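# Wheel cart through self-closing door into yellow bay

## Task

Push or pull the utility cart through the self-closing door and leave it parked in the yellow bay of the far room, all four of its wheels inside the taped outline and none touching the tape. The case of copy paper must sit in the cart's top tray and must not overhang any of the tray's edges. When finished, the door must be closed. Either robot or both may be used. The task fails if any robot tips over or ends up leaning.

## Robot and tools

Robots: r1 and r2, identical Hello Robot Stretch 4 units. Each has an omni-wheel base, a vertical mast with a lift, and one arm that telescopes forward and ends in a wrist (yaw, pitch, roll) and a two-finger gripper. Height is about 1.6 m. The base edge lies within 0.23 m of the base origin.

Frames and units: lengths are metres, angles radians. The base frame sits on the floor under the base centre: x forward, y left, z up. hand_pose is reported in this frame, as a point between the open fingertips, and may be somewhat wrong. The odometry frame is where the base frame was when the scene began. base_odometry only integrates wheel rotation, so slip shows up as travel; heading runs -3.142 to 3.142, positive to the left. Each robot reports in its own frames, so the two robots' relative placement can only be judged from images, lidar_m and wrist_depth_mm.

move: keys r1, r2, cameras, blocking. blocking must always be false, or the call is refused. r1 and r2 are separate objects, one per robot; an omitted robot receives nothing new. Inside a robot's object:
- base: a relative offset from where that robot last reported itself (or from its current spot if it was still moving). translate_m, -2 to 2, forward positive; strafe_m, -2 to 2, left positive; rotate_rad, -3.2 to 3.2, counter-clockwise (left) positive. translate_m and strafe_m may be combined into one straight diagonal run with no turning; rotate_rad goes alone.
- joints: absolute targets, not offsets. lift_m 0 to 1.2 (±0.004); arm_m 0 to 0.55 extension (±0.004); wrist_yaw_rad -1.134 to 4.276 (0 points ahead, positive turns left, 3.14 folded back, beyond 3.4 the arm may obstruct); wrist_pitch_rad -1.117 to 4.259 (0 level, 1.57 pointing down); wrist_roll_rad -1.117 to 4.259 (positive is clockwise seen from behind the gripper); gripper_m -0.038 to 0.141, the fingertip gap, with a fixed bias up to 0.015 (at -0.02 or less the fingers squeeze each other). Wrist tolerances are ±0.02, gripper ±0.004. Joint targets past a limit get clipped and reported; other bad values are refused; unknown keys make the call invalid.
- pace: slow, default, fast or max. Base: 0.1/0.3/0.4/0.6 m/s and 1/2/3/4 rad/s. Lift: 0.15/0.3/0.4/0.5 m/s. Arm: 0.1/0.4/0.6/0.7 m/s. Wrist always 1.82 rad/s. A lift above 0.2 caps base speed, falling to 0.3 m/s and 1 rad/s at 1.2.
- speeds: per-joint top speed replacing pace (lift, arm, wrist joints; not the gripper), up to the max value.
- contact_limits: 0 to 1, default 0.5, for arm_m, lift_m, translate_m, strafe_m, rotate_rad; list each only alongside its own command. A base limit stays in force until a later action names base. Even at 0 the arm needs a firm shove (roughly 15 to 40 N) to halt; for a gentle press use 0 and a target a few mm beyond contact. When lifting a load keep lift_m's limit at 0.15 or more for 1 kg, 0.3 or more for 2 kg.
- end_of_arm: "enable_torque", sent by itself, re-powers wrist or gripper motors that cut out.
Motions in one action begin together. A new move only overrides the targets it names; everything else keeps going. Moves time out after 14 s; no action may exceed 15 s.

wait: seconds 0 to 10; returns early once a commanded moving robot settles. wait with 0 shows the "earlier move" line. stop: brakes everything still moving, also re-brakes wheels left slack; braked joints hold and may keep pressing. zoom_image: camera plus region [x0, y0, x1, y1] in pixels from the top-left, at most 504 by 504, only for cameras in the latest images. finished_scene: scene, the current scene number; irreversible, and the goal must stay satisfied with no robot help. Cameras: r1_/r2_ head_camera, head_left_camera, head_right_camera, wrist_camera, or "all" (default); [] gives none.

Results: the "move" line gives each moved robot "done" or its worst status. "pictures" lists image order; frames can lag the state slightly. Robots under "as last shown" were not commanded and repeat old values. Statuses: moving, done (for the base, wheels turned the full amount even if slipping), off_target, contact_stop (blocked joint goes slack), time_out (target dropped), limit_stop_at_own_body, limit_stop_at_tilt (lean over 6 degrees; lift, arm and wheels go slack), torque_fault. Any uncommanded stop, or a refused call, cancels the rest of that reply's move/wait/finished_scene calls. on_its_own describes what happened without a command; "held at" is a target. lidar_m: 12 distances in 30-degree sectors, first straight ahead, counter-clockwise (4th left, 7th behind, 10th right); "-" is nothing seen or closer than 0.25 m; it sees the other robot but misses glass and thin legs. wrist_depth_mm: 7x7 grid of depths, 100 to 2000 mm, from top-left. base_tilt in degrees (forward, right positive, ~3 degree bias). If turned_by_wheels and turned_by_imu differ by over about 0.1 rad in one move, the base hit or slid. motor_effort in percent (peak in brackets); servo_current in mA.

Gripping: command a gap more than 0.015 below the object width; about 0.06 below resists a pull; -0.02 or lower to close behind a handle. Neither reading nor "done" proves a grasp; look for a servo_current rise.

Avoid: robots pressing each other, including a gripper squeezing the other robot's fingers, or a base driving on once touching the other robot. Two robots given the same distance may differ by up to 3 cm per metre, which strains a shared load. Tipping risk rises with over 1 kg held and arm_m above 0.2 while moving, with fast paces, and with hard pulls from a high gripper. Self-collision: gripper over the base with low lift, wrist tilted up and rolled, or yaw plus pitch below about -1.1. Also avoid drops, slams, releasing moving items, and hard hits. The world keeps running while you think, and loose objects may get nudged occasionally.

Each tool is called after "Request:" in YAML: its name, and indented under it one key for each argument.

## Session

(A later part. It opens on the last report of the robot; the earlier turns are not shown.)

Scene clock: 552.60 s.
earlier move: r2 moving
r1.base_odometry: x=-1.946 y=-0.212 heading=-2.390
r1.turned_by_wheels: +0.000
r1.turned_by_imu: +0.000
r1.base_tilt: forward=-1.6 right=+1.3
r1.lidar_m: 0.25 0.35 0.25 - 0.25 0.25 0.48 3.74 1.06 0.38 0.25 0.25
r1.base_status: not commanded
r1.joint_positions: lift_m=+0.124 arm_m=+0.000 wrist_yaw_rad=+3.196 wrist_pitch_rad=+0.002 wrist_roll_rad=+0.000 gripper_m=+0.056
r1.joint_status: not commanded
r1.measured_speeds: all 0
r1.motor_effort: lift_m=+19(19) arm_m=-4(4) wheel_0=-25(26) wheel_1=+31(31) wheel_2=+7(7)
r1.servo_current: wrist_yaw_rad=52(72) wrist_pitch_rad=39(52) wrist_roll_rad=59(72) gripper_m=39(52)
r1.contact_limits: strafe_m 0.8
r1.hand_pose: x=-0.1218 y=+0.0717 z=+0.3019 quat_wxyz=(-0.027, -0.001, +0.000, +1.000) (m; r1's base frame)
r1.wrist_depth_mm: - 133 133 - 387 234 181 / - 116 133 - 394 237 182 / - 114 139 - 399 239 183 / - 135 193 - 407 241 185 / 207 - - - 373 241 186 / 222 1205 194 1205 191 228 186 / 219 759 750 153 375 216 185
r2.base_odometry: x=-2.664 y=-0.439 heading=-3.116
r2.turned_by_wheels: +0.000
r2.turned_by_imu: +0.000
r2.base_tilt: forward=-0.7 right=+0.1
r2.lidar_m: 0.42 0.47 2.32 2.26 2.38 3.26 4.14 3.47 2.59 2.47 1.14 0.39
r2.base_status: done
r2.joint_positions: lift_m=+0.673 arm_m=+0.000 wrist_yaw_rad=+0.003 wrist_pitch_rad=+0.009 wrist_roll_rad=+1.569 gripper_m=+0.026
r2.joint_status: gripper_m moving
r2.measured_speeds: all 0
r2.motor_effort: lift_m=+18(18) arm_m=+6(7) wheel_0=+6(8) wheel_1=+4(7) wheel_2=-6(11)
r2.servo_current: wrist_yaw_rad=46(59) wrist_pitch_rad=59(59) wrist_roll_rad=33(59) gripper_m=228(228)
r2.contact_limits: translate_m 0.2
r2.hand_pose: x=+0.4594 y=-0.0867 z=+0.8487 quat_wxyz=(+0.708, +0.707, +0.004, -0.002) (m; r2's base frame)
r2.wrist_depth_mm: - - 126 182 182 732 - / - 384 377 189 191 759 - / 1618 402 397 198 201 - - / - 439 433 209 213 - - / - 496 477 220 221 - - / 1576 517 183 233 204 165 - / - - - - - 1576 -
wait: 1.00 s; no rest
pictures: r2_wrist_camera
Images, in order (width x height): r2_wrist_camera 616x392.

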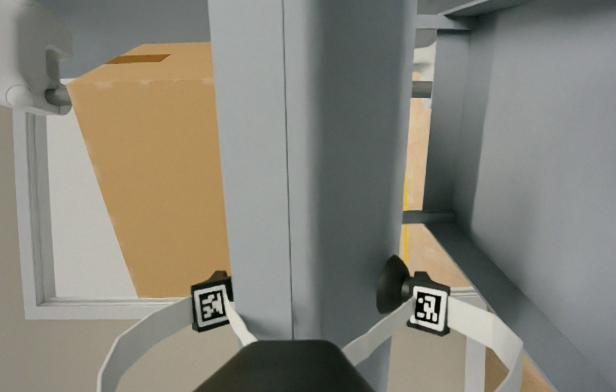

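Request:
move:
  blocking: false
  r2: {"base":{"translate_m":-0.22},"contact_limits":{"translate_m":0.5},"pace":"slow"}
  cameras: []

Request:
wait:
  seconds: 4
  cameras: ["r2_head_camera"]

Scene clock: 560.40 s.
earlier move: r2 done
move: r2 moving
r1: as last shown
r1.lidar_m: 0.25 0.34 0.25 - 0.25 0.25 0.49 3.74 1.08 0.39 0.25 0.25
r1.servo_current: wrist_yaw_rad=59(65) wrist_pitch_rad=39(46) wrist_roll_rad=46(59) gripper_m=39(46)
r1.contact_limits: strafe_m 0.8
r1.wrist_depth_mm: - 133 133 - 392 233 181 / - 116 133 - 394 237 182 / - 114 139 - 399 239 183 / - 134 193 - 404 240 185 / 207 - - - 373 240 186 / 221 1205 194 1182 190 228 186 / 220 759 750 153 373 216 185
r2.base_odometry: x=-2.652 y=-0.439 heading=-3.116
r2.turned_by_wheels: +0.000
r2.turned_by_imu: +0.001
r2.base_tilt: forward=-0.7 right=+0.1
r2.lidar_m: 0.42 0.49 2.35 2.25 2.38 3.26 4.12 3.44 2.58 2.49 1.17 0.41
r2.base_status: translate_m moving
r2.joint_positions: lift_m=+0.673 arm_m=+0.000 wrist_yaw_rad=+0.003 wrist_pitch_rad=+0.001 wrist_roll_rad=+1.569 gripper_m=+0.011
r2.joint_status: all done
r2.measured_speeds: translate_m=-0.047 strafe_m=-0.001 rotate_rad=+0.000 lift_m=+0.000 arm_m=+0.000 wrist_yaw_rad=+0.000 wrist_pitch_rad=-0.001 wrist_roll_rad=+0.000
r2.motor_effort: lift_m=+18(18) arm_m=+6(6) wheel_0=-3(4) wheel_1=-5(6) wheel_2=+8(8)
r2.servo_current: wrist_yaw_rad=52(59) wrist_pitch_rad=39(59) wrist_roll_rad=39(59) gripper_m=78(182)
r2.contact_limits: translate_m 0.5
r2.hand_pose: x=+0.4594 y=-0.0867 z=+0.8510 quat_wxyz=(+0.708, +0.707, +0.001, +0.001) (m; r2's base frame)
r2.wrist_depth_mm: - - 530 135 188 - - / - 399 399 142 198 - - / 1661 427 421 150 208 809 - / - - 462 157 219 - - / 1661 - 512 167 231 - - / - - 189 175 182 1576 517 / - - - - - - 477
pictures: none
No camera images: "cameras" was empty.

Scene clock: 563.40 s.
earlier move: r2 done
r1.base_odometry: x=-1.946 y=-0.212 heading=-2.390
r1.turned_by_wheels: +0.000
r1.turned_by_imu: +0.000
r1.base_tilt: forward=-1.6 right=+1.3
r1.lidar_m: 0.73 0.37 0.25 - 0.25 0.25 0.53 3.76 1.08 2.60 0.45 0.35
r1.base_status: not commanded
r1.joint_positions: lift_m=+0.124 arm_m=+0.000 wrist_yaw_rad=+3.196 wrist_pitch_rad=+0.002 wrist_roll_rad=+0.000 gripper_m=+0.056
r1.joint_status: not commanded
r1.measured_speeds: all 0
r1.motor_effort: lift_m=+19(19) arm_m=-4(4) wheel_0=-25(26) wheel_1=+31(31) wheel_2=+7(7)
r1.servo_current: wrist_yaw_rad=46(72) wrist_pitch_rad=39(52) wrist_roll_rad=39(72) gripper_m=52(52)
r1.contact_limits: strafe_m 0.8
r1.hand_pose: x=-0.1218 y=+0.0717 z=+0.3019 quat_wxyz=(-0.027, -0.001, +0.000, +1.000) (m; r1's base frame)
r1.wrist_depth_mm: - 134 133 - 389 234 180 / - 116 134 - 397 237 182 / - 114 139 - 399 238 183 / - 134 193 - 402 239 185 / 208 - - - 373 240 185 / 221 1229 194 1205 190 228 186 / 220 750 750 153 375 215 186
r2.base_odometry: x=-2.445 y=-0.433 heading=-3.115
r2.turned_by_wheels: +0.000
r2.turned_by_imu: +0.001
r2.base_tilt: forward=-0.7 right=+0.1
r2.lidar_m: 0.43 0.44 2.36 2.27 2.38 3.32 3.88 3.47 2.59 2.49 2.58 0.43
r2.base_status: done
r2.joint_positions: lift_m=+0.673 arm_m=+0.000 wrist_yaw_rad=+0.005 wrist_pitch_rad=+0.001 wrist_roll_rad=+1.569 gripper_m=+0.011
r2.joint_status: all done
r2.measured_speeds: all 0
r2.motor_effort: lift_m=+18(18) arm_m=-4(6) wheel_0=+0(13) wheel_1=-4(9) wheel_2=+12(15)
r2.servo_current: wrist_yaw_rad=52(65) wrist_pitch_rad=33(59) wrist_roll_rad=52(65) gripper_m=65(182)
r2.contact_limits: translate_m 0.5
r2.hand_pose: x=+0.4598 y=-0.0858 z=+0.8510 quat_wxyz=(+0.708, +0.707, +0.002, +0.002) (m; r2's base frame)
r2.wrist_depth_mm: - - - 166 222 960 946 / - 1281 - 224 227 820 - / 1808 455 436 173 230 809 - / - 459 455 234 235 842 - / - 1808 480 179 239 854 - / - 504 193 182 184 - - / - - - - - 549 517
wait: 3.00 of 4 s (r2 has come to rest)
pictures: r2_head_camera
Images, in order (width x height): r2_head_camera 420x560.

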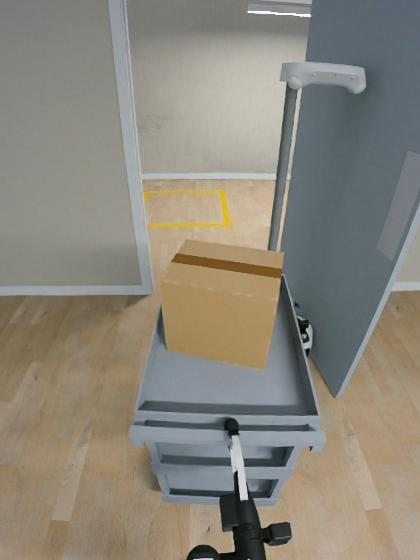

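Request:
move:
  blocking: false
  r2: {"base":{"translate_m":0.25,"strafe_m":-0.03},"contact_limits":{"translate_m":0.6},"pace":"slow"}
  cameras: []

Request:
wait:
  seconds: 4
  cameras: ["r2_head_camera"]

Scene clock: 572.00 s.
move: r2 moving
r1: as last shown
r1.lidar_m: 0.70 0.34 0.25 - 0.25 0.25 0.52 3.75 1.08 2.60 0.44 0.34
r1.motor_effort: lift_m=+19(19) arm_m=-4(4) wheel_0=-25(25) wheel_1=+31(31) wheel_2=+7(7)
r1.servo_current: wrist_yaw_rad=59(59) wrist_pitch_rad=39(46) wrist_roll_rad=52(65) gripper_m=46(46)
r1.contact_limits: strafe_m 0.8
r1.wrist_depth_mm: - 133 133 - 389 235 181 / - 116 133 - 394 236 182 / - 114 139 - 399 238 183 / - 134 193 - 407 240 185 / 208 - - - 373 242 186 / 221 1205 194 1182 191 229 186 / 220 750 759 154 375 216 185
r2.base_odometry: x=-2.456 y=-0.432 heading=-3.115
r2.turned_by_wheels: +0.000
r2.turned_by_imu: +0.001
r2.base_tilt: forward=-0.7 right=+0.0
r2.lidar_m: 0.40 0.45 2.35 2.27 2.36 3.28 3.89 3.44 2.59 2.47 2.61 0.42
r2.base_status: translate_m moving; strafe_m moving
r2.joint_positions: lift_m=+0.673 arm_m=+0.000 wrist_yaw_rad=+0.005 wrist_pitch_rad=+0.001 wrist_roll_rad=+1.569 gripper_m=+0.011
r2.joint_status: not commanded
r2.measured_speeds: translate_m=+0.048 strafe_m=-0.006 rotate_rad=+0.000 lift_m=+0.000 arm_m=+0.000 wrist_yaw_rad=-0.012 wrist_pitch_rad=+0.000 wrist_roll_rad=+0.000
r2.motor_effort: lift_m=+18(18) arm_m=-4(4) wheel_0=+13(13) wheel_1=+6(6) wheel_2=-12(12)
r2.servo_current: wrist_yaw_rad=52(59) wrist_pitch_rad=46(46) wrist_roll_rad=46(59) gripper_m=65(78)
r2.contact_limits: translate_m 0.6
r2.hand_pose: x=+0.4597 y=-0.0860 z=+0.8510 quat_wxyz=(+0.708, +0.707, +0.002, +0.002) (m; r2's base frame)
r2.wrist_depth_mm: - - - 164 220 976 946 / - 1255 1205 167 223 809 - / 1756 436 433 171 228 809 - / - 459 449 231 232 831 - / - 1863 473 176 236 854 - / - 496 192 179 185 - - / - - - - - 559 525
pictures: none
No camera images: "cameras" was empty.

Scene clock: 575.30 s.
earlier move: r2 done
r1.base_odometry: x=-1.946 y=-0.212 heading=-2.390
r1.turned_by_wheels: +0.000
r1.turned_by_imu: +0.000
r1.base_tilt: forward=-1.6 right=+1.3
r1.lidar_m: 1.22 0.35 0.25 - 0.25 0.25 0.49 3.73 1.08 0.39 0.25 0.25
r1.base_status: not commanded
r1.joint_positions: lift_m=+0.124 arm_m=+0.000 wrist_yaw_rad=+3.196 wrist_pitch_rad=+0.002 wrist_roll_rad=+0.000 gripper_m=+0.056
r1.joint_status: not commanded
r1.measured_speeds: all 0
r1.motor_effort: lift_m=+19(19) arm_m=-3(4) wheel_0=-20(25) wheel_1=+28(31) wheel_2=+4(7)
r1.servo_current: wrist_yaw_rad=46(72) wrist_pitch_rad=39(52) wrist_roll_rad=59(78) gripper_m=39(46)
r1.contact_limits: strafe_m 0.8
r1.hand_pose: x=-0.1218 y=+0.0717 z=+0.3019 quat_wxyz=(-0.027, -0.001, +0.000, +1.000) (m; r1's base frame)
r1.wrist_depth_mm: - 133 133 - 389 233 181 / - 116 134 - 394 236 181 / - 114 140 - 402 237 183 / 107 135 195 - 404 240 184 / 208 - - - 368 241 185 / 221 1205 194 1182 190 228 186 / 221 759 750 153 375 216 185
r2.base_odometry: x=-2.695 y=-0.410 heading=-3.114
r2.turned_by_wheels: +0.001
r2.turned_by_imu: +0.088
r2.base_tilt: forward=-0.7 right=+0.1
r2.lidar_m: 0.41 0.50 2.30 2.24 2.44 3.64 4.07 3.22 2.53 2.46 1.11 0.38
r2.base_status: done
r2.joint_positions: lift_m=+0.673 arm_m=+0.000 wrist_yaw_rad=+0.011 wrist_pitch_rad=+0.001 wrist_roll_rad=+1.569 gripper_m=+0.010
r2.joint_status: not commanded
r2.measured_speeds: all 0
r2.motor_effort: lift_m=+18(18) arm_m=+6(7) wheel_0=+20(23) wheel_1=+8(14) wheel_2=-7(17)
r2.servo_current: wrist_yaw_rad=72(78) wrist_pitch_rad=39(46) wrist_roll_rad=39(59) gripper_m=59(78)
r2.contact_limits: translate_m 0.6
r2.hand_pose: x=+0.4601 y=-0.0842 z=+0.8510 quat_wxyz=(+0.708, +0.707, +0.004, +0.004) (m; r2's base frame)
r2.wrist_depth_mm: - 917 473 117 169 707 - / 1708 384 379 125 180 - - / - 421 410 133 193 - - / 1708 484 462 145 208 - - / 1576 554 525 155 224 - - / - - 189 171 184 1618 508 / - 136 - - - - 473
wait: 3.30 of 4 s (r2 has come to rest)
pictures: r2_head_camera
Images, in order (width x height): r2_head_camera 420x560.

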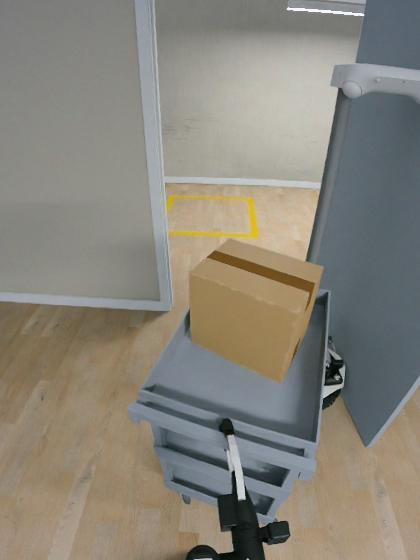

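Request:
move:
  blocking: false
  r2: {"base":{"translate_m":-0.30},"contact_limits":{"translate_m":0.6},"pace":"slow"}
  cameras: []

Request:
wait:
  seconds: 5
  cameras: []

Request:
move:
  blocking: false
  r1: {"base":{"strafe_m":0.15},"contact_limits":{"strafe_m":0.8},"pace":"slow"}
  cameras: []

Request:
wait:
  seconds: 4
  cameras: ["r2_head_camera","r1_head_camera"]

Scene clock: 598.57 s.
move: r2 moving
r1: as last shown
r1.lidar_m: 1.21 0.34 0.25 - 0.25 0.25 0.50 3.75 1.09 0.39 0.25 0.25
r1.motor_effort: lift_m=+19(19) arm_m=-4(4) wheel_0=-20(20) wheel_1=+28(28) wheel_2=+4(4)
r1.servo_current: wrist_yaw_rad=39(52) wrist_pitch_rad=39(46) wrist_roll_rad=52(59) gripper_m=39(46)
r1.contact_limits: strafe_m 0.8
r1.wrist_depth_mm: - 133 133 - 384 234 180 / - 116 133 - 397 236 181 / - 115 140 - 402 237 184 / 107 135 195 - 404 239 185 / 208 - - - 373 240 185 / 222 1229 194 1160 191 228 185 / 220 750 759 153 375 215 185
r2.base_odometry: x=-2.683 y=-0.410 heading=-3.113
r2.turned_by_wheels: +0.000
r2.turned_by_imu: +0.001
r2.base_tilt: forward=-0.7 right=+0.1
r2.lidar_m: 0.44 0.55 2.29 2.25 2.45 3.63 4.06 3.22 2.51 2.47 1.08 0.38
r2.base_status: translate_m moving
r2.joint_positions: lift_m=+0.673 arm_m=+0.000 wrist_yaw_rad=+0.011 wrist_pitch_rad=+0.001 wrist_roll_rad=+1.569 gripper_m=+0.010
r2.joint_status: not commanded
r2.measured_speeds: translate_m=-0.048 strafe_m=+0.000 rotate_rad=-0.005 lift_m=+0.000 arm_m=+0.000 wrist_yaw_rad=+0.000 wrist_pitch_rad=+0.000 wrist_roll_rad=+0.000
r2.motor_effort: lift_m=+18(18) arm_m=+6(7) wheel_0=+3(18) wheel_1=-6(8) wheel_2=+12(12)
r2.servo_current: wrist_yaw_rad=65(78) wrist_pitch_rad=39(46) wrist_roll_rad=46(52) gripper_m=52(59)
r2.contact_limits: translate_m 0.6
r2.hand_pose: x=+0.4601 y=-0.0842 z=+0.8510 quat_wxyz=(+0.708, +0.707, +0.004, +0.004) (m; r2's base frame)
r2.wrist_depth_mm: 960 976 521 126 179 715 - / 1618 394 387 131 189 - - / - 427 413 143 202 - - / 1661 484 469 153 215 - - / 1661 - 521 164 229 - - / - - 188 176 186 1576 521 / - - - - - 1464 480
pictures: none
No camera images: "cameras" was empty.

Scene clock: 602.37 s.
earlier move: r2 done
r1.base_odometry: x=-1.946 y=-0.212 heading=-2.390
r1.turned_by_wheels: +0.000
r1.turned_by_imu: +0.000
r1.base_tilt: forward=-1.6 right=+1.3
r1.lidar_m: 0.46 0.34 0.25 - 0.25 0.25 0.52 3.75 1.07 2.62 0.50 0.44
r1.base_status: not commanded
r1.joint_positions: lift_m=+0.124 arm_m=+0.000 wrist_yaw_rad=+3.196 wrist_pitch_rad=+0.002 wrist_roll_rad=+0.000 gripper_m=+0.056
r1.joint_status: not commanded
r1.measured_speeds: all 0
r1.motor_effort: lift_m=+19(19) arm_m=-4(4) wheel_0=-20(21) wheel_1=+27(28) wheel_2=+4(4)
r1.servo_current: wrist_yaw_rad=59(78) wrist_pitch_rad=39(52) wrist_roll_rad=39(65) gripper_m=39(52)
r1.contact_limits: strafe_m 0.8
r1.hand_pose: x=-0.1218 y=+0.0717 z=+0.3019 quat_wxyz=(-0.027, -0.001, +0.000, +1.000) (m; r1's base frame)
r1.wrist_depth_mm: - 133 133 - 387 234 180 / - 116 133 - 392 237 182 / - 114 140 - 402 238 183 / 107 134 193 - 402 239 184 / 208 - - - 370 240 185 / 222 1229 194 1182 191 228 186 / 221 759 750 153 375 215 185
r2.base_odometry: x=-2.395 y=-0.402 heading=-3.113
r2.turned_by_wheels: +0.000
r2.turned_by_imu: +0.002
r2.base_tilt: forward=-0.7 right=+0.0
r2.lidar_m: 0.42 0.53 2.34 2.29 2.48 3.71 3.75 3.17 2.46 2.45 2.69 0.41
r2.base_status: done
r2.joint_positions: lift_m=+0.673 arm_m=+0.000 wrist_yaw_rad=+0.006 wrist_pitch_rad=+0.001 wrist_roll_rad=+1.569 gripper_m=+0.010
r2.joint_status: not commanded
r2.measured_speeds: all 0
r2.motor_effort: lift_m=+18(18) arm_m=-3(7) wheel_0=+0(18) wheel_1=-5(10) wheel_2=+11(15)
r2.servo_current: wrist_yaw_rad=52(78) wrist_pitch_rad=39(46) wrist_roll_rad=46(65) gripper_m=52(59)
r2.contact_limits: translate_m 0.6
r2.hand_pose: x=+0.4598 y=-0.0858 z=+0.8510 quat_wxyz=(+0.708, +0.707, +0.002, +0.002) (m; r2's base frame)
r2.wrist_depth_mm: - - - 122 122 182 - / - 1255 477 125 129 187 186 / - 424 415 138 198 - - / - 484 455 150 213 - - / - 1921 525 162 233 - - / - - 193 175 184 1921 - / - - - - - 549 508
wait: 3.80 of 5 s (r2 has come to rest)
pictures: none
No camera images: "cameras" was empty.

Scene clock: 602.87 s.
move: r1 contact_stop
r1.base_odometry: x=-1.946 y=-0.211 heading=-2.382
r1.turned_by_wheels: +0.008
r1.turned_by_imu: +0.004
r1.base_tilt: forward=-1.6 right=+1.3
r1.lidar_m: 0.46 0.34 0.25 - 0.25 0.25 0.49 3.75 1.09 2.64 0.51 0.44
r1.base_status: strafe_m contact_stop
r1.joint_positions: lift_m=+0.124 arm_m=+0.000 wrist_yaw_rad=+3.196 wrist_pitch_rad=+0.002 wrist_roll_rad=+0.000 gripper_m=+0.056
r1.joint_status: not commanded
r1.measured_speeds: translate_m=+0.001 strafe_m=-0.014 rotate_rad=-0.001 lift_m=+0.000 arm_m=+0.000 wrist_yaw_rad=+0.000 wrist_pitch_rad=+0.000 wrist_roll_rad=+0.000
r1.on_its_own: the wheels are slack since a contact_stop
r1.motor_effort: lift_m=+19(19) arm_m=-3(4) wheel_0=-2(31) wheel_1=+2(35) wheel_2=+0(8)
r1.servo_current: wrist_yaw_rad=39(65) wrist_pitch_rad=39(46) wrist_roll_rad=39(65) gripper_m=39(46)
r1.contact_limits: strafe_m 0.8
r1.hand_pose: x=-0.1218 y=+0.0717 z=+0.3019 quat_wxyz=(-0.027, -0.001, +0.000, +1.000) (m; r1's base frame)
r1.wrist_depth_mm: - 133 133 - 394 234 181 / - 117 134 - 399 237 182 / - 115 141 - 402 238 183 / 108 135 189 - 407 241 184 / 209 - - - 375 241 185 / 223 1229 194 1182 187 242 185 / 220 759 750 153 379 216 185
r2: as last shown
r2.turned_by_imu: +0.000
r2.base_tilt: forward=-0.7 right=+0.1
r2.lidar_m: 0.43 0.55 2.34 2.27 2.48 3.69 3.78 3.17 2.49 2.45 2.66 0.38
r2.motor_effort: lift_m=+18(18) arm_m=-3(4) wheel_0=+0(1) wheel_1=-5(5) wheel_2=+11(11)
r2.servo_current: wrist_yaw_rad=46(65) wrist_pitch_rad=39(46) wrist_roll_rad=46(59) gripper_m=59(65)
r2.contact_limits: translate_m 0.6
r2.wrist_depth_mm: - - - 122 122 181 - / - 1229 473 125 129 188 187 / - 424 413 138 199 - - / - 480 459 150 213 - - / - 1921 517 162 232 - - / - - 194 175 184 1921 - / - - - - - 549 517
pictures: none
No camera images: "cameras" was empty.

not run: a stop that you did not command came earlier in this reply.

Request:
move:
  blocking: false
  r1: {"base":{"strafe_m":0.12},"contact_limits":{"strafe_m":1.0},"pace":"slow"}
  cameras: []

Request:
wait:
  seconds: 2
  cameras: ["r2_head_camera","r1_head_left_camera"]

Scene clock: 609.23 s.
move: r1 moving
r1.base_odometry: x=-2.032 y=-0.119 heading=-2.374
r1.turned_by_wheels: +0.008
r1.turned_by_imu: +0.007
r1.base_tilt: forward=-1.6 right=+1.3
r1.lidar_m: 0.41 0.26 0.25 - 0.25 0.28 3.68 1.00 0.97 2.61 0.46 0.40
r1.base_status: strafe_m moving
r1.joint_positions: lift_m=+0.124 arm_m=+0.000 wrist_yaw_rad=+3.196 wrist_pitch_rad=+0.002 wrist_roll_rad=+0.000 gripper_m=+0.056
r1.joint_status: not commanded
r1.measured_speeds: translate_m=+0.000 strafe_m=+0.038 rotate_rad=+0.001 lift_m=+0.000 arm_m=+0.000 wrist_yaw_rad=+0.000 wrist_pitch_rad=+0.000 wrist_roll_rad=+0.000
r1.motor_effort: lift_m=+19(19) arm_m=-4(4) wheel_0=-15(15) wheel_1=+9(12) wheel_2=+0(1)
r1.servo_current: wrist_yaw_rad=59(72) wrist_pitch_rad=46(46) wrist_roll_rad=52(78) gripper_m=39(46)
r1.contact_limits: strafe_m 1
r1.hand_pose: x=-0.1218 y=+0.0717 z=+0.3019 quat_wxyz=(-0.027, -0.001, +0.000, +1.000) (m; r1's base frame)
r1.wrist_depth_mm: - 133 133 - - 334 207 / - 117 134 - - 310 211 / - 115 141 - - 317 212 / 108 134 189 - - 322 214 / 209 - - - 1921 324 215 / 222 1205 194 1160 187 324 216 / 220 759 759 788 634 270 215
r2: as last shown
r2.turned_by_imu: +0.001
r2.lidar_m: 0.43 0.56 2.34 2.29 2.47 3.71 3.75 3.17 2.51 2.45 2.65 0.40
r2.servo_current: wrist_yaw_rad=52(52) wrist_pitch_rad=39(46) wrist_roll_rad=46(52) gripper_m=59(59)
r2.contact_limits: translate_m 0.6
r2.wrist_depth_mm: - - - 122 122 182 - / - 539 477 126 129 187 187 / - 415 415 138 198 - - / - 484 459 150 214 - - / - 1863 521 162 233 - - / - - 193 174 184 1921 - / - - - - - 559 512
pictures: none
No camera images: "cameras" was empty.

Scene clock: 611.23 s.
earlier move: r1 moving
r1.base_odometry: x=-1.952 y=-0.201 heading=-2.373
r1.turned_by_wheels: +0.001
r1.turned_by_imu: +0.001
r1.base_tilt: forward=-1.6 right=+1.3
r1.lidar_m: 0.44 0.29 0.25 - 0.25 0.25 0.56 3.75 1.05 2.73 0.49 0.44
r1.base_status: strafe_m moving
r1.joint_positions: lift_m=+0.124 arm_m=+0.000 wrist_yaw_rad=+3.196 wrist_pitch_rad=+0.002 wrist_roll_rad=+0.000 gripper_m=+0.056
r1.joint_status: not commanded
r1.measured_speeds: all 0
r1.motor_effort: lift_m=+19(19) arm_m=-4(4) wheel_0=-7(20) wheel_1=+8(12) wheel_2=+0(2)
r1.servo_current: wrist_yaw_rad=46(72) wrist_pitch_rad=39(52) wrist_roll_rad=39(78) gripper_m=39(52)
r1.contact_limits: strafe_m 1
r1.hand_pose: x=-0.1218 y=+0.0717 z=+0.3019 quat_wxyz=(-0.027, -0.001, +0.000, +1.000) (m; r1's base frame)
r1.wrist_depth_mm: - 134 133 - 413 240 182 / - 117 134 - 421 241 183 / - 115 141 - 421 244 184 / 108 135 188 - 394 245 186 / 208 - - - 433 246 186 / 223 1229 193 1160 187 248 187 / 220 759 750 788 362 207 187
r2.base_odometry: x=-2.395 y=-0.402 heading=-3.113
r2.turned_by_wheels: +0.000
r2.turned_by_imu: +0.000
r2.base_tilt: forward=-0.7 right=+0.0
r2.lidar_m: 0.43 0.54 2.33 2.29 2.51 3.71 3.75 3.15 2.49 2.46 2.65 0.36
r2.base_status: not commanded
r2.joint_positions: lift_m=+0.673 arm_m=+0.000 wrist_yaw_rad=+0.006 wrist_pitch_rad=+0.001 wrist_roll_rad=+1.569 gripper_m=+0.010
r2.joint_status: not commanded
r2.measured_speeds: all 0
r2.motor_effort: lift_m=+18(18) arm_m=-4(4) wheel_0=+0(1) wheel_1=-5(6) wheel_2=+11(11)
r2.servo_current: wrist_yaw_rad=46(65) wrist_pitch_rad=39(46) wrist_roll_rad=59(59) gripper_m=59(59)
r2.contact_limits: translate_m 0.6
r2.hand_pose: x=+0.4598 y=-0.0858 z=+0.8510 quat_wxyz=(+0.708, +0.707, +0.002, +0.002) (m; r2's base frame)
r2.wrist_depth_mm: - - - 122 122 182 - / - 1229 473 125 128 187 187 / - 424 418 138 199 - - / - 480 462 150 213 - - / - 1863 525 162 232 - - / - - 193 175 184 1921 - / - - - - - 554 512
wait: 2.00 s; no rest
pictures: r1_head_left_camera, r2_head_camera
Images, in order (width x height): r1_head_left_camera 420x672, r2_head_camera 420x560.

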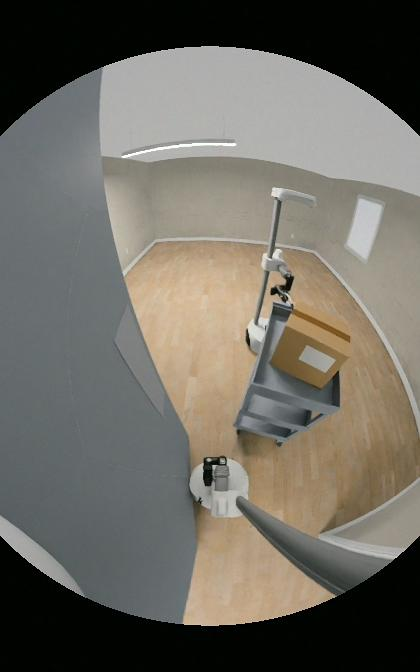

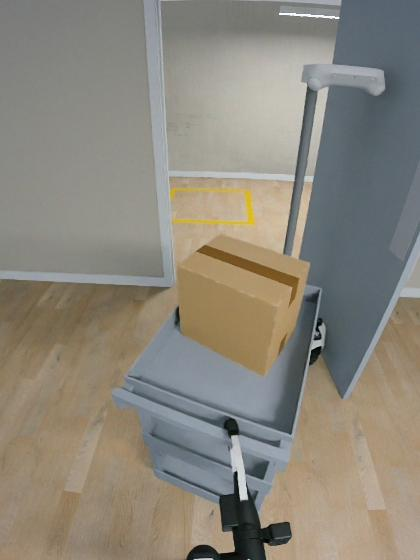

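Request:
wait:
  seconds: 2.5
  cameras: ["r2_head_camera"]

Scene clock: 613.73 s.
earlier move: r1 done
r1.base_odometry: x=-1.952 y=-0.201 heading=-2.373
r1.turned_by_wheels: +0.000
r1.turned_by_imu: +0.000
r1.base_tilt: forward=-1.6 right=+1.3
r1.lidar_m: 0.47 0.33 0.25 - 0.25 0.25 0.55 3.74 1.07 2.71 0.50 0.44
r1.base_status: done
r1.joint_positions: lift_m=+0.124 arm_m=+0.000 wrist_yaw_rad=+3.196 wrist_pitch_rad=+0.002 wrist_roll_rad=+0.000 gripper_m=+0.056
r1.joint_status: not commanded
r1.measured_speeds: all 0
r1.motor_effort: lift_m=+19(19) arm_m=-4(4) wheel_0=-7(20) wheel_1=+8(12) wheel_2=+1(2)
r1.servo_current: wrist_yaw_rad=46(72) wrist_pitch_rad=39(52) wrist_roll_rad=52(78) gripper_m=46(52)
r1.contact_limits: strafe_m 1
r1.hand_pose: x=-0.1218 y=+0.0717 z=+0.3019 quat_wxyz=(-0.027, -0.001, +0.000, +1.000) (m; r1's base frame)
r1.wrist_depth_mm: - 133 133 - 413 240 182 / - 117 133 - 421 242 183 / - 115 141 - 424 244 185 / 108 135 188 - 392 246 186 / 209 - - - 439 247 187 / 221 1229 193 1182 187 247 186 / 220 759 759 798 364 208 187
r2.base_odometry: x=-2.395 y=-0.402 heading=-3.113
r2.turned_by_wheels: +0.000
r2.turned_by_imu: +0.000
r2.base_tilt: forward=-0.7 right=+0.1
r2.lidar_m: 0.42 0.51 2.33 2.29 2.50 3.69 3.76 3.20 2.49 2.45 2.65 0.40
r2.base_status: not commanded
r2.joint_positions: lift_m=+0.673 arm_m=+0.000 wrist_yaw_rad=+0.006 wrist_pitch_rad=+0.001 wrist_roll_rad=+1.569 gripper_m=+0.010
r2.joint_status: not commanded
r2.measured_speeds: all 0
r2.motor_effort: lift_m=+18(18) arm_m=-3(4) wheel_0=+0(1) wheel_1=-5(6) wheel_2=+11(11)
r2.servo_current: wrist_yaw_rad=52(65) wrist_pitch_rad=33(46) wrist_roll_rad=52(59) gripper_m=52(59)
r2.contact_limits: translate_m 0.6
r2.hand_pose: x=+0.4598 y=-0.0858 z=+0.8510 quat_wxyz=(+0.708, +0.707, +0.002, +0.002) (m; r2's base frame)
r2.wrist_depth_mm: - - - 122 122 181 - / - 1229 473 125 129 188 187 / - 421 415 138 198 - - / - 480 455 149 214 - - / - 1921 525 162 232 - - / - - 193 175 185 1921 - / - - - - - 549 512
wait: 0.00 of 2.5 s (r1 has come to rest)
pictures: r2_head_camera
Images, in order (width x height): r2_head_camera 420x560.

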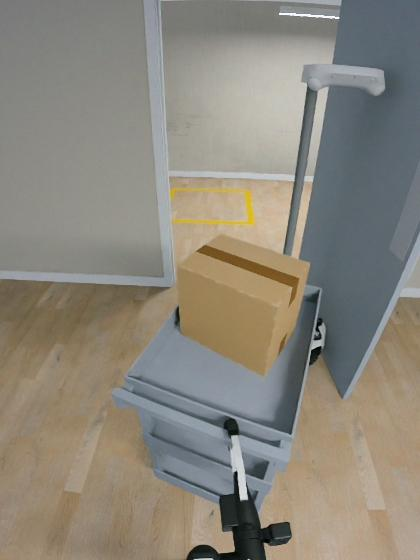

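Request:
move:
  blocking: false
  r1: {"base":{"strafe_m":0.12},"contact_limits":{"strafe_m":1.0},"pace":"slow"}
  cameras: []

Request:
wait:
  seconds: 3
  cameras: ["r2_head_camera","r1_head_left_camera","r1_head_right_camera"]

Scene clock: 620.43 s.
move: r1 moving
r1.base_odometry: x=-1.942 y=-0.211 heading=-2.373
r1.turned_by_wheels: +0.000
r1.turned_by_imu: +0.000
r1.base_tilt: forward=-1.6 right=+1.2
r1.lidar_m: 0.46 0.34 0.25 - 0.25 0.25 0.50 3.74 1.07 2.74 0.49 0.44
r1.base_status: strafe_m moving
r1.joint_positions: lift_m=+0.124 arm_m=+0.000 wrist_yaw_rad=+3.196 wrist_pitch_rad=+0.002 wrist_roll_rad=+0.000 gripper_m=+0.056
r1.joint_status: not commanded
r1.measured_speeds: translate_m=+0.000 strafe_m=+0.056 rotate_rad=-0.001 lift_m=+0.000 arm_m=+0.000 wrist_yaw_rad=+0.000 wrist_pitch_rad=+0.000 wrist_roll_rad=+0.000
r1.motor_effort: lift_m=+19(19) arm_m=-4(4) wheel_0=-12(13) wheel_1=+16(17) wheel_2=+0(1)
r1.servo_current: wrist_yaw_rad=65(78) wrist_pitch_rad=46(52) wrist_roll_rad=59(59) gripper_m=39(46)
r1.contact_limits: strafe_m 1
r1.hand_pose: x=-0.1218 y=+0.0717 z=+0.3019 quat_wxyz=(-0.027, -0.001, +0.000, +1.000) (m; r1's base frame)
r1.wrist_depth_mm: - 134 133 - 397 236 181 / - 117 133 - 407 238 182 / - 115 141 - 377 239 184 / 108 135 189 - 413 241 185 / 208 - - - 379 243 186 / 224 1182 193 1182 188 244 186 / 221 750 759 788 382 217 186
r2: as last shown
r2.lidar_m: 0.44 0.56 2.32 2.28 2.48 3.72 3.74 3.17 2.50 2.44 2.66 0.40
r2.motor_effort: lift_m=+18(18) arm_m=-3(4) wheel_0=+0(1) wheel_1=-5(5) wheel_2=+11(11)
r2.servo_current: wrist_yaw_rad=52(65) wrist_pitch_rad=39(39) wrist_roll_rad=46(52) gripper_m=52(59)
r2.contact_limits: translate_m 0.6
r2.wrist_depth_mm: - - - 122 122 182 - / - 1255 473 125 129 188 187 / - 424 415 138 199 - - / - 480 459 150 214 - - / - 1863 525 162 232 - - / - - 193 175 185 1921 - / - - - - - 549 517
pictures: none
No camera images: "cameras" was empty.

Scene clock: 622.27 s.
earlier move: r1 done
r1.base_odometry: x=-1.870 y=-0.286 heading=-2.373
r1.turned_by_wheels: +0.000
r1.turned_by_imu: +0.000
r1.base_tilt: forward=-1.6 right=+1.2
r1.lidar_m: 0.45 0.34 0.25 - 0.25 0.25 0.51 3.77 1.09 2.73 0.51 0.44
r1.base_status: done
r1.joint_positions: lift_m=+0.124 arm_m=+0.000 wrist_yaw_rad=+3.196 wrist_pitch_rad=+0.002 wrist_roll_rad=+0.000 gripper_m=+0.056
r1.joint_status: not commanded
r1.measured_speeds: all 0
r1.motor_effort: lift_m=+19(19) arm_m=-4(4) wheel_0=-33(34) wheel_1=+31(37) wheel_2=+8(9)
r1.servo_current: wrist_yaw_rad=52(78) wrist_pitch_rad=39(52) wrist_roll_rad=33(72) gripper_m=39(52)
r1.contact_limits: strafe_m 1
r1.hand_pose: x=-0.1218 y=+0.0717 z=+0.3019 quat_wxyz=(-0.027, -0.001, +0.000, +1.000) (m; r1's base frame)
r1.wrist_depth_mm: - 134 - - 370 238 175 / - 121 135 - 377 229 176 / - 124 158 - 382 242 177 / 108 135 208 - 384 231 179 / 213 - - - 387 232 179 / 991 1205 193 1160 191 233 179 / 741 750 759 153 359 208 179
r2.base_odometry: x=-2.395 y=-0.402 heading=-3.113
r2.turned_by_wheels: +0.000
r2.turned_by_imu: +0.000
r2.base_tilt: forward=-0.7 right=+0.0
r2.lidar_m: 0.44 0.52 2.33 2.29 2.47 3.72 3.74 3.18 2.51 2.45 2.66 0.40
r2.base_status: not commanded
r2.joint_positions: lift_m=+0.673 arm_m=+0.000 wrist_yaw_rad=+0.006 wrist_pitch_rad=+0.001 wrist_roll_rad=+1.569 gripper_m=+0.010
r2.joint_status: not commanded
r2.measured_speeds: all 0
r2.motor_effort: lift_m=+17(18) arm_m=-3(4) wheel_0=+1(1) wheel_1=-5(5) wheel_2=+10(11)
r2.servo_current: wrist_yaw_rad=39(65) wrist_pitch_rad=46(46) wrist_roll_rad=46(59) gripper_m=52(59)
r2.contact_limits: translate_m 0.6
r2.hand_pose: x=+0.4598 y=-0.0858 z=+0.8510 quat_wxyz=(+0.708, +0.707, +0.002, +0.002) (m; r2's base frame)
r2.wrist_depth_mm: - - - 122 122 182 - / - 1255 473 125 129 188 187 / - 424 415 138 198 - - / - 480 455 150 214 - - / - 1863 521 162 233 - - / - - 193 175 184 1921 - / - - - - - 554 508
wait: 1.83 of 3 s (r1 has come to rest)
pictures: r1_head_left_camera, r1_head_right_camera, r2_head_camera
Images, in order (width x height): r1_head_left_camera 420x672, r1_head_right_camera 420x672, r2_head_camera 420x560.

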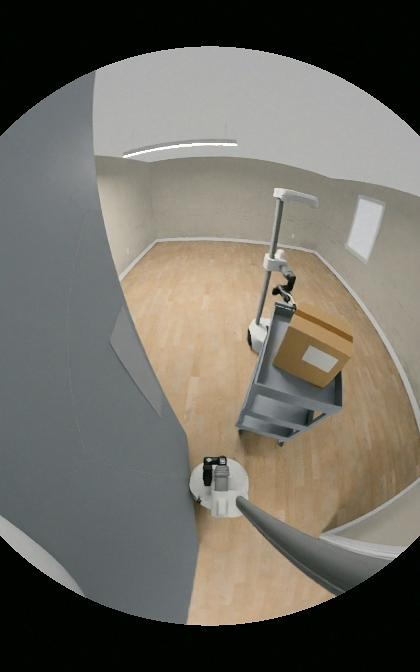

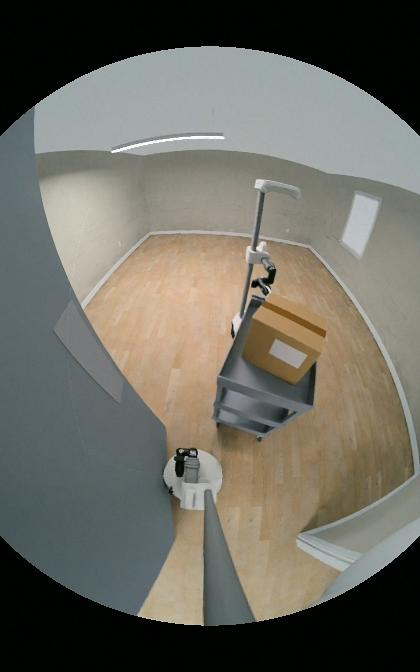

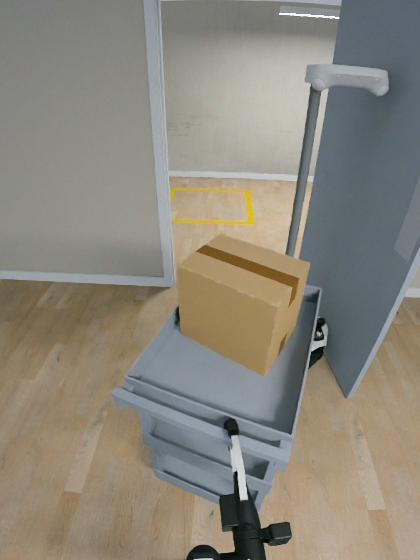

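Request:
move:
  blocking: false
  r2: {"base":{"translate_m":-0.5,"strafe_m":-0.15},"contact_limits":{"translate_m":0.6},"pace":"slow"}
  cameras: []

Request:
wait:
  seconds: 8
  cameras: ["r2_head_camera"]

Scene clock: 643.60 s.
move: r2 moving
r1: as last shown
r1.base_tilt: forward=-1.6 right=+1.3
r1.lidar_m: 0.46 0.35 0.25 - 0.25 0.25 0.52 3.73 1.09 2.73 0.52 0.44
r1.motor_effort: lift_m=+19(19) arm_m=-3(4) wheel_0=-33(33) wheel_1=+31(32) wheel_2=+8(8)
r1.servo_current: wrist_yaw_rad=33(72) wrist_pitch_rad=39(52) wrist_roll_rad=46(52) gripper_m=39(39)
r1.contact_limits: strafe_m 1
r1.wrist_depth_mm: - 134 - - 370 237 174 / - 121 134 - 375 228 175 / - 124 158 - 382 242 177 / 108 136 208 - 384 231 179 / 213 - - - 387 232 179 / 991 1205 195 1160 191 232 179 / 750 750 759 153 357 207 179
r2.base_odometry: x=-2.383 y=-0.398 heading=-3.113
r2.turned_by_wheels: +0.000
r2.turned_by_imu: +0.001
r2.base_tilt: forward=-0.6 right=+0.0
r2.lidar_m: 0.43 0.56 2.36 2.30 2.48 3.72 3.73 3.18 2.49 2.45 2.64 0.39
r2.base_status: translate_m moving; strafe_m moving
r2.joint_positions: lift_m=+0.673 arm_m=+0.000 wrist_yaw_rad=+0.006 wrist_pitch_rad=+0.001 wrist_roll_rad=+1.569 gripper_m=+0.010
r2.joint_status: not commanded
r2.measured_speeds: translate_m=-0.048 strafe_m=-0.014 rotate_rad=+0.000 lift_m=+0.000 arm_m=+0.000 wrist_yaw_rad=+0.000 wrist_pitch_rad=+0.000 wrist_roll_rad=+0.000
r2.motor_effort: lift_m=+18(18) arm_m=-4(4) wheel_0=-2(5) wheel_1=-8(8) wheel_2=+14(16)
r2.servo_current: wrist_yaw_rad=46(52) wrist_pitch_rad=39(46) wrist_roll_rad=52(59) gripper_m=59(59)
r2.contact_limits: translate_m 0.6
r2.hand_pose: x=+0.4598 y=-0.0858 z=+0.8510 quat_wxyz=(+0.708, +0.707, +0.002, +0.002) (m; r2's base frame)
r2.wrist_depth_mm: - - - 200 - 661 946 / - 1281 496 127 130 191 188 / - 427 424 138 204 - - / - 480 459 154 216 - - / - 1863 521 167 234 - - / - - 195 177 183 1921 - / - - - - - 564 521
pictures: none
No camera images: "cameras" was empty.

Scene clock: 649.57 s.
earlier move: r2 done
r1.base_odometry: x=-1.870 y=-0.286 heading=-2.373
r1.turned_by_wheels: +0.000
r1.turned_by_imu: +0.000
r1.base_tilt: forward=-1.6 right=+1.3
r1.lidar_m: 0.86 0.34 0.25 - 0.25 0.25 0.52 3.74 1.09 2.75 2.88 0.87
r1.base_status: not commanded
r1.joint_positions: lift_m=+0.124 arm_m=+0.000 wrist_yaw_rad=+3.196 wrist_pitch_rad=+0.002 wrist_roll_rad=+0.000 gripper_m=+0.056
r1.joint_status: not commanded
r1.measured_speeds: all 0
r1.motor_effort: lift_m=+19(19) arm_m=-4(4) wheel_0=-33(33) wheel_1=+32(32) wheel_2=+8(8)
r1.servo_current: wrist_yaw_rad=52(72) wrist_pitch_rad=39(52) wrist_roll_rad=46(65) gripper_m=39(52)
r1.contact_limits: strafe_m 1
r1.hand_pose: x=-0.1218 y=+0.0717 z=+0.3019 quat_wxyz=(-0.027, -0.001, +0.000, +1.000) (m; r1's base frame)
r1.wrist_depth_mm: - 135 - - 370 237 175 / - 121 135 - 379 227 176 / - 124 157 - 384 242 177 / 108 135 208 - 384 230 179 / 213 - - - 387 232 180 / 1025 1205 193 1160 191 233 179 / 759 759 741 153 359 209 179
r2.base_odometry: x=-1.900 y=-0.238 heading=-3.113
r2.turned_by_wheels: +0.000
r2.turned_by_imu: +0.003
r2.base_tilt: forward=-0.7 right=+0.1
r2.lidar_m: 0.41 0.48 2.52 2.49 2.66 3.27 3.25 2.87 2.30 2.25 2.45 0.46
r2.base_status: done
r2.joint_positions: lift_m=+0.673 arm_m=+0.000 wrist_yaw_rad=+0.006 wrist_pitch_rad=+0.001 wrist_roll_rad=+1.569 gripper_m=+0.010
r2.joint_status: not commanded
r2.measured_speeds: all 0
r2.motor_effort: lift_m=+18(18) arm_m=-3(4) wheel_0=+0(6) wheel_1=-4(9) wheel_2=+9(16)
r2.servo_current: wrist_yaw_rad=52(72) wrist_pitch_rad=39(52) wrist_roll_rad=52(65) gripper_m=52(65)
r2.contact_limits: translate_m 0.6
r2.hand_pose: x=+0.4598 y=-0.0857 z=+0.8510 quat_wxyz=(+0.708, +0.707, +0.002, +0.002) (m; r2's base frame)
r2.wrist_depth_mm: - - 1308 - - - 1205 / - - - - 1756 1464 1205 / - - - 287 278 647 - / - - 512 165 166 231 229 / - 473 455 173 236 866 - / - - 194 179 185 - - / - - 530 - - - -
wait: 5.97 of 8 s (r2 has come to rest)
pictures: r2_head_camera
Images, in order (width x height): r2_head_camera 420x560.

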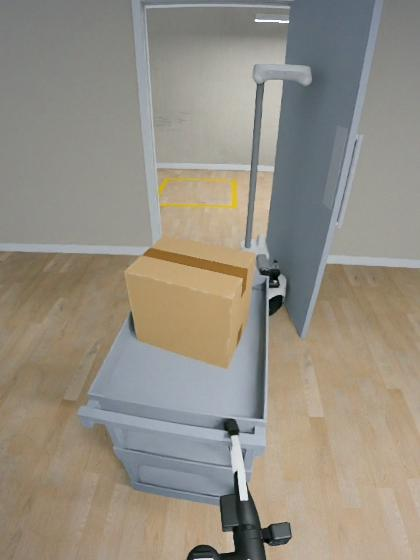

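Request:
move:
  blocking: false
  r2: {"base":{"rotate_rad":-0.09},"pace":"slow"}
  cameras: []

Request:
wait:
  seconds: 2
  cameras: []

Request:
move:
  blocking: false
  r2: {"base":{"strafe_m":-0.22},"contact_limits":{"strafe_m":0.6},"pace":"slow"}
  cameras: []

Request:
wait:
  seconds: 5
  cameras: ["r2_head_camera"]

Scene clock: 665.70 s.
move: r2 moving
r1: as last shown
r1.lidar_m: 0.85 0.35 0.25 - 0.25 0.25 0.50 3.76 1.09 2.74 2.87 0.88
r1.motor_effort: lift_m=+19(19) arm_m=-4(4) wheel_0=-32(33) wheel_1=+32(32) wheel_2=+8(8)
r1.servo_current: wrist_yaw_rad=39(59) wrist_pitch_rad=46(46) wrist_roll_rad=20(78) gripper_m=39(46)
r1.contact_limits: strafe_m 1
r1.wrist_depth_mm: - 134 - - 370 237 175 / - 121 135 - 379 229 176 / - 124 157 - 379 241 177 / 108 135 208 - 384 231 178 / 213 - - - 389 231 179 / 1008 1229 195 1160 190 233 179 / 750 750 759 153 359 208 179
r2.base_odometry: x=-1.900 y=-0.238 heading=+3.087
r2.turned_by_wheels: -0.084
r2.turned_by_imu: -0.081
r2.base_tilt: forward=-0.7 right=+0.0
r2.lidar_m: 0.40 0.46 2.58 2.50 2.61 3.36 3.27 3.13 2.30 2.25 2.35 0.48
r2.base_status: rotate_rad moving
r2.joint_positions: lift_m=+0.673 arm_m=+0.000 wrist_yaw_rad=+0.008 wrist_pitch_rad=+0.001 wrist_roll_rad=+1.569 gripper_m=+0.010
r2.joint_status: not commanded
r2.measured_speeds: translate_m=+0.000 strafe_m=+0.000 rotate_rad=-0.115 lift_m=+0.000 arm_m=+0.000 wrist_yaw_rad=+0.000 wrist_pitch_rad=+0.000 wrist_roll_rad=+0.000
r2.motor_effort: lift_m=+18(18) arm_m=-3(4) wheel_0=+11(14) wheel_1=+5(8) wheel_2=+11(14)
r2.servo_current: wrist_yaw_rad=59(65) wrist_pitch_rad=39(46) wrist_roll_rad=39(59) gripper_m=52(59)
r2.hand_pose: x=+0.4600 y=-0.0851 z=+0.8510 quat_wxyz=(+0.708, +0.707, +0.003, +0.003) (m; r2's base frame)
r2.wrist_depth_mm: - - - - - 1756 1182 / - - - - - 1499 1205 / - - - - - 1464 1205 / - - 647 231 231 238 238 / - - 462 175 236 854 - / - - 195 179 186 - - / - - 492 - - - -
pictures: none
No camera images: "cameras" was empty.

Scene clock: 666.20 s.
earlier move: r2 done
r1.base_odometry: x=-1.870 y=-0.286 heading=-2.373
r1.turned_by_wheels: +0.000
r1.turned_by_imu: +0.000
r1.base_tilt: forward=-1.6 right=+1.3
r1.lidar_m: 0.85 0.32 0.25 - 0.25 0.25 0.51 3.75 1.08 2.73 2.86 0.88
r1.base_status: not commanded
r1.joint_positions: lift_m=+0.124 arm_m=+0.000 wrist_yaw_rad=+3.196 wrist_pitch_rad=+0.002 wrist_roll_rad=+0.000 gripper_m=+0.056
r1.joint_status: not commanded
r1.measured_speeds: all 0
r1.motor_effort: lift_m=+19(19) arm_m=-3(4) wheel_0=-32(33) wheel_1=+32(32) wheel_2=+8(8)
r1.servo_current: wrist_yaw_rad=46(59) wrist_pitch_rad=39(46) wrist_roll_rad=46(78) gripper_m=39(52)
r1.contact_limits: strafe_m 1
r1.hand_pose: x=-0.1218 y=+0.0717 z=+0.3019 quat_wxyz=(-0.027, -0.001, +0.000, +1.000) (m; r1's base frame)
r1.wrist_depth_mm: - 134 - - 373 237 174 / - 121 135 - 375 228 176 / - 124 157 - 382 242 177 / 108 135 208 - 387 232 179 / 213 - - - 384 232 179 / 1008 1205 193 1182 191 232 179 / 759 741 750 153 357 208 179
r2.base_odometry: x=-1.900 y=-0.238 heading=+3.082
r2.turned_by_wheels: -0.005
r2.turned_by_imu: -0.005
r2.base_tilt: forward=-0.7 right=+0.0
r2.lidar_m: 0.40 0.45 2.59 2.50 2.63 3.35 3.28 3.14 2.34 2.24 2.34 0.47
r2.base_status: done
r2.joint_positions: lift_m=+0.673 arm_m=+0.000 wrist_yaw_rad=+0.004 wrist_pitch_rad=+0.001 wrist_roll_rad=+1.569 gripper_m=+0.010
r2.joint_status: not commanded
r2.measured_speeds: all 0
r2.motor_effort: lift_m=+17(18) arm_m=-4(4) wheel_0=+6(14) wheel_1=+3(8) wheel_2=+6(14)
r2.servo_current: wrist_yaw_rad=46(65) wrist_pitch_rad=39(46) wrist_roll_rad=52(59) gripper_m=46(59)
r2.hand_pose: x=+0.4596 y=-0.0863 z=+0.8510 quat_wxyz=(+0.708, +0.707, +0.002, +0.001) (m; r2's base frame)
r2.wrist_depth_mm: - - - - - 1708 1160 / - - - - - 1537 1182 / - - - - - 1537 1229 / - - - 196 233 240 240 / - - 480 177 236 854 - / - 469 192 180 185 842 - / - - 484 - - - -
wait: 0.50 of 2 s (r2 has come to rest)
pictures: none
No camera images: "cameras" was empty.

Scene clock: 666.70 s.
move: r2 moving
r1: as last shown
r1.lidar_m: 0.86 0.35 0.25 - 0.25 0.25 0.53 3.74 1.09 2.71 2.90 0.89
r1.motor_effort: lift_m=+19(19) arm_m=-4(4) wheel_0=-33(33) wheel_1=+32(32) wheel_2=+8(8)
r1.servo_current: wrist_yaw_rad=39(72) wrist_pitch_rad=33(46) wrist_roll_rad=52(52) gripper_m=46(46)
r1.contact_limits: strafe_m 1
r1.wrist_depth_mm: - 134 - - 373 236 174 / - 121 134 - 375 227 176 / - 124 157 - 382 242 177 / 109 135 208 - 384 230 178 / 213 - - - 387 232 179 / 1008 1229 194 1182 191 232 179 / 759 750 759 153 357 208 179
r2.base_odometry: x=-1.899 y=-0.223 heading=+3.082
r2.turned_by_wheels: +0.000
r2.turned_by_imu: +0.001
r2.base_tilt: forward=-0.7 right=+0.1
r2.lidar_m: 0.42 0.45 2.60 2.51 2.64 3.32 3.29 3.10 2.31 2.23 2.36 0.49
r2.base_status: strafe_m moving
r2.joint_positions: lift_m=+0.673 arm_m=+0.000 wrist_yaw_rad=+0.006 wrist_pitch_rad=+0.001 wrist_roll_rad=+1.569 gripper_m=+0.010
r2.joint_status: not commanded
r2.measured_speeds: translate_m=+0.000 strafe_m=-0.055 rotate_rad=-0.002 lift_m=+0.000 arm_m=+0.000 wrist_yaw_rad=+0.014 wrist_pitch_rad=+0.000 wrist_roll_rad=+0.000
r2.motor_effort: lift_m=+18(18) arm_m=-3(4) wheel_0=+14(16) wheel_1=-6(6) wheel_2=+0(4)
r2.servo_current: wrist_yaw_rad=39(59) wrist_pitch_rad=39(46) wrist_roll_rad=39(52) gripper_m=52(59)
r2.contact_limits: strafe_m 0.6
r2.hand_pose: x=+0.4598 y=-0.0858 z=+0.8510 quat_wxyz=(+0.708, +0.707, +0.002, +0.002) (m; r2's base frame)
r2.wrist_depth_mm: - - - - - 1756 1182 / - - - - - 1537 1182 / - - - - - 1499 1205 / - - - 233 233 239 238 / - - 480 176 237 854 - / - 469 195 180 185 - - / - - 477 - 244 - -
pictures: none
No camera images: "cameras" was empty.

Scene clock: 669.53 s.
earlier move: r2 done
r1.base_odometry: x=-1.870 y=-0.286 heading=-2.373
r1.turned_by_wheels: +0.000
r1.turned_by_imu: +0.000
r1.base_tilt: forward=-1.6 right=+1.3
r1.lidar_m: 0.86 0.33 0.25 - 0.25 0.25 0.51 3.74 1.08 2.72 2.89 0.96
r1.base_status: not commanded
r1.joint_positions: lift_m=+0.124 arm_m=+0.000 wrist_yaw_rad=+3.196 wrist_pitch_rad=+0.002 wrist_roll_rad=+0.000 gripper_m=+0.056
r1.joint_status: not commanded
r1.measured_speeds: all 0
r1.motor_effort: lift_m=+19(19) arm_m=-4(4) wheel_0=-33(33) wheel_1=+32(32) wheel_2=+8(8)
r1.servo_current: wrist_yaw_rad=52(72) wrist_pitch_rad=39(59) wrist_roll_rad=52(72) gripper_m=39(46)
r1.contact_limits: strafe_m 1
r1.hand_pose: x=-0.1218 y=+0.0717 z=+0.3019 quat_wxyz=(-0.027, -0.001, +0.000, +1.000) (m; r1's base frame)
r1.wrist_depth_mm: - 135 - - 370 237 175 / - 122 134 - 375 228 176 / - 124 157 - 379 242 177 / 108 135 208 - 379 230 178 / 213 - - - 387 232 179 / 1008 1182 194 1182 191 234 179 / 750 741 750 153 359 208 179
r2.base_odometry: x=-1.887 y=-0.018 heading=+3.082
r2.turned_by_wheels: +0.000
r2.turned_by_imu: +0.001
r2.base_tilt: forward=-0.7 right=+0.1
r2.lidar_m: 0.36 0.37 2.81 2.72 2.84 3.36 3.28 2.83 2.10 2.04 2.14 2.66
r2.base_status: done
r2.joint_positions: lift_m=+0.673 arm_m=+0.000 wrist_yaw_rad=+0.006 wrist_pitch_rad=+0.001 wrist_roll_rad=+1.569 gripper_m=+0.010
r2.joint_status: not commanded
r2.measured_speeds: all 0
r2.motor_effort: lift_m=+18(18) arm_m=-4(4) wheel_0=+6(16) wheel_1=-2(7) wheel_2=+0(4)
r2.servo_current: wrist_yaw_rad=52(65) wrist_pitch_rad=39(46) wrist_roll_rad=59(65) gripper_m=52(59)
r2.contact_limits: strafe_m 0.6
r2.hand_pose: x=+0.4598 y=-0.0857 z=+0.8510 quat_wxyz=(+0.708, +0.707, +0.002, +0.002) (m; r2's base frame)
r2.wrist_depth_mm: - - - - - 1708 1182 / - - - - - 1708 1182 / - - - - - 1537 1182 / - - - 194 255 1464 1205 / - - - 189 247 253 253 / - - 194 180 185 809 - / - 418 413 - 227 - -
wait: 2.83 of 5 s (r2 has come to rest)
pictures: r2_head_camera
Images, in order (width x height): r2_head_camera 420x560.

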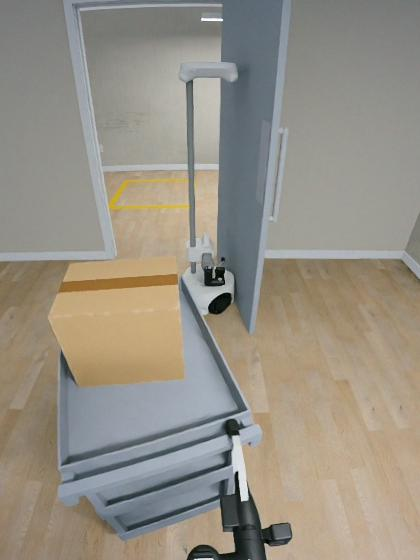

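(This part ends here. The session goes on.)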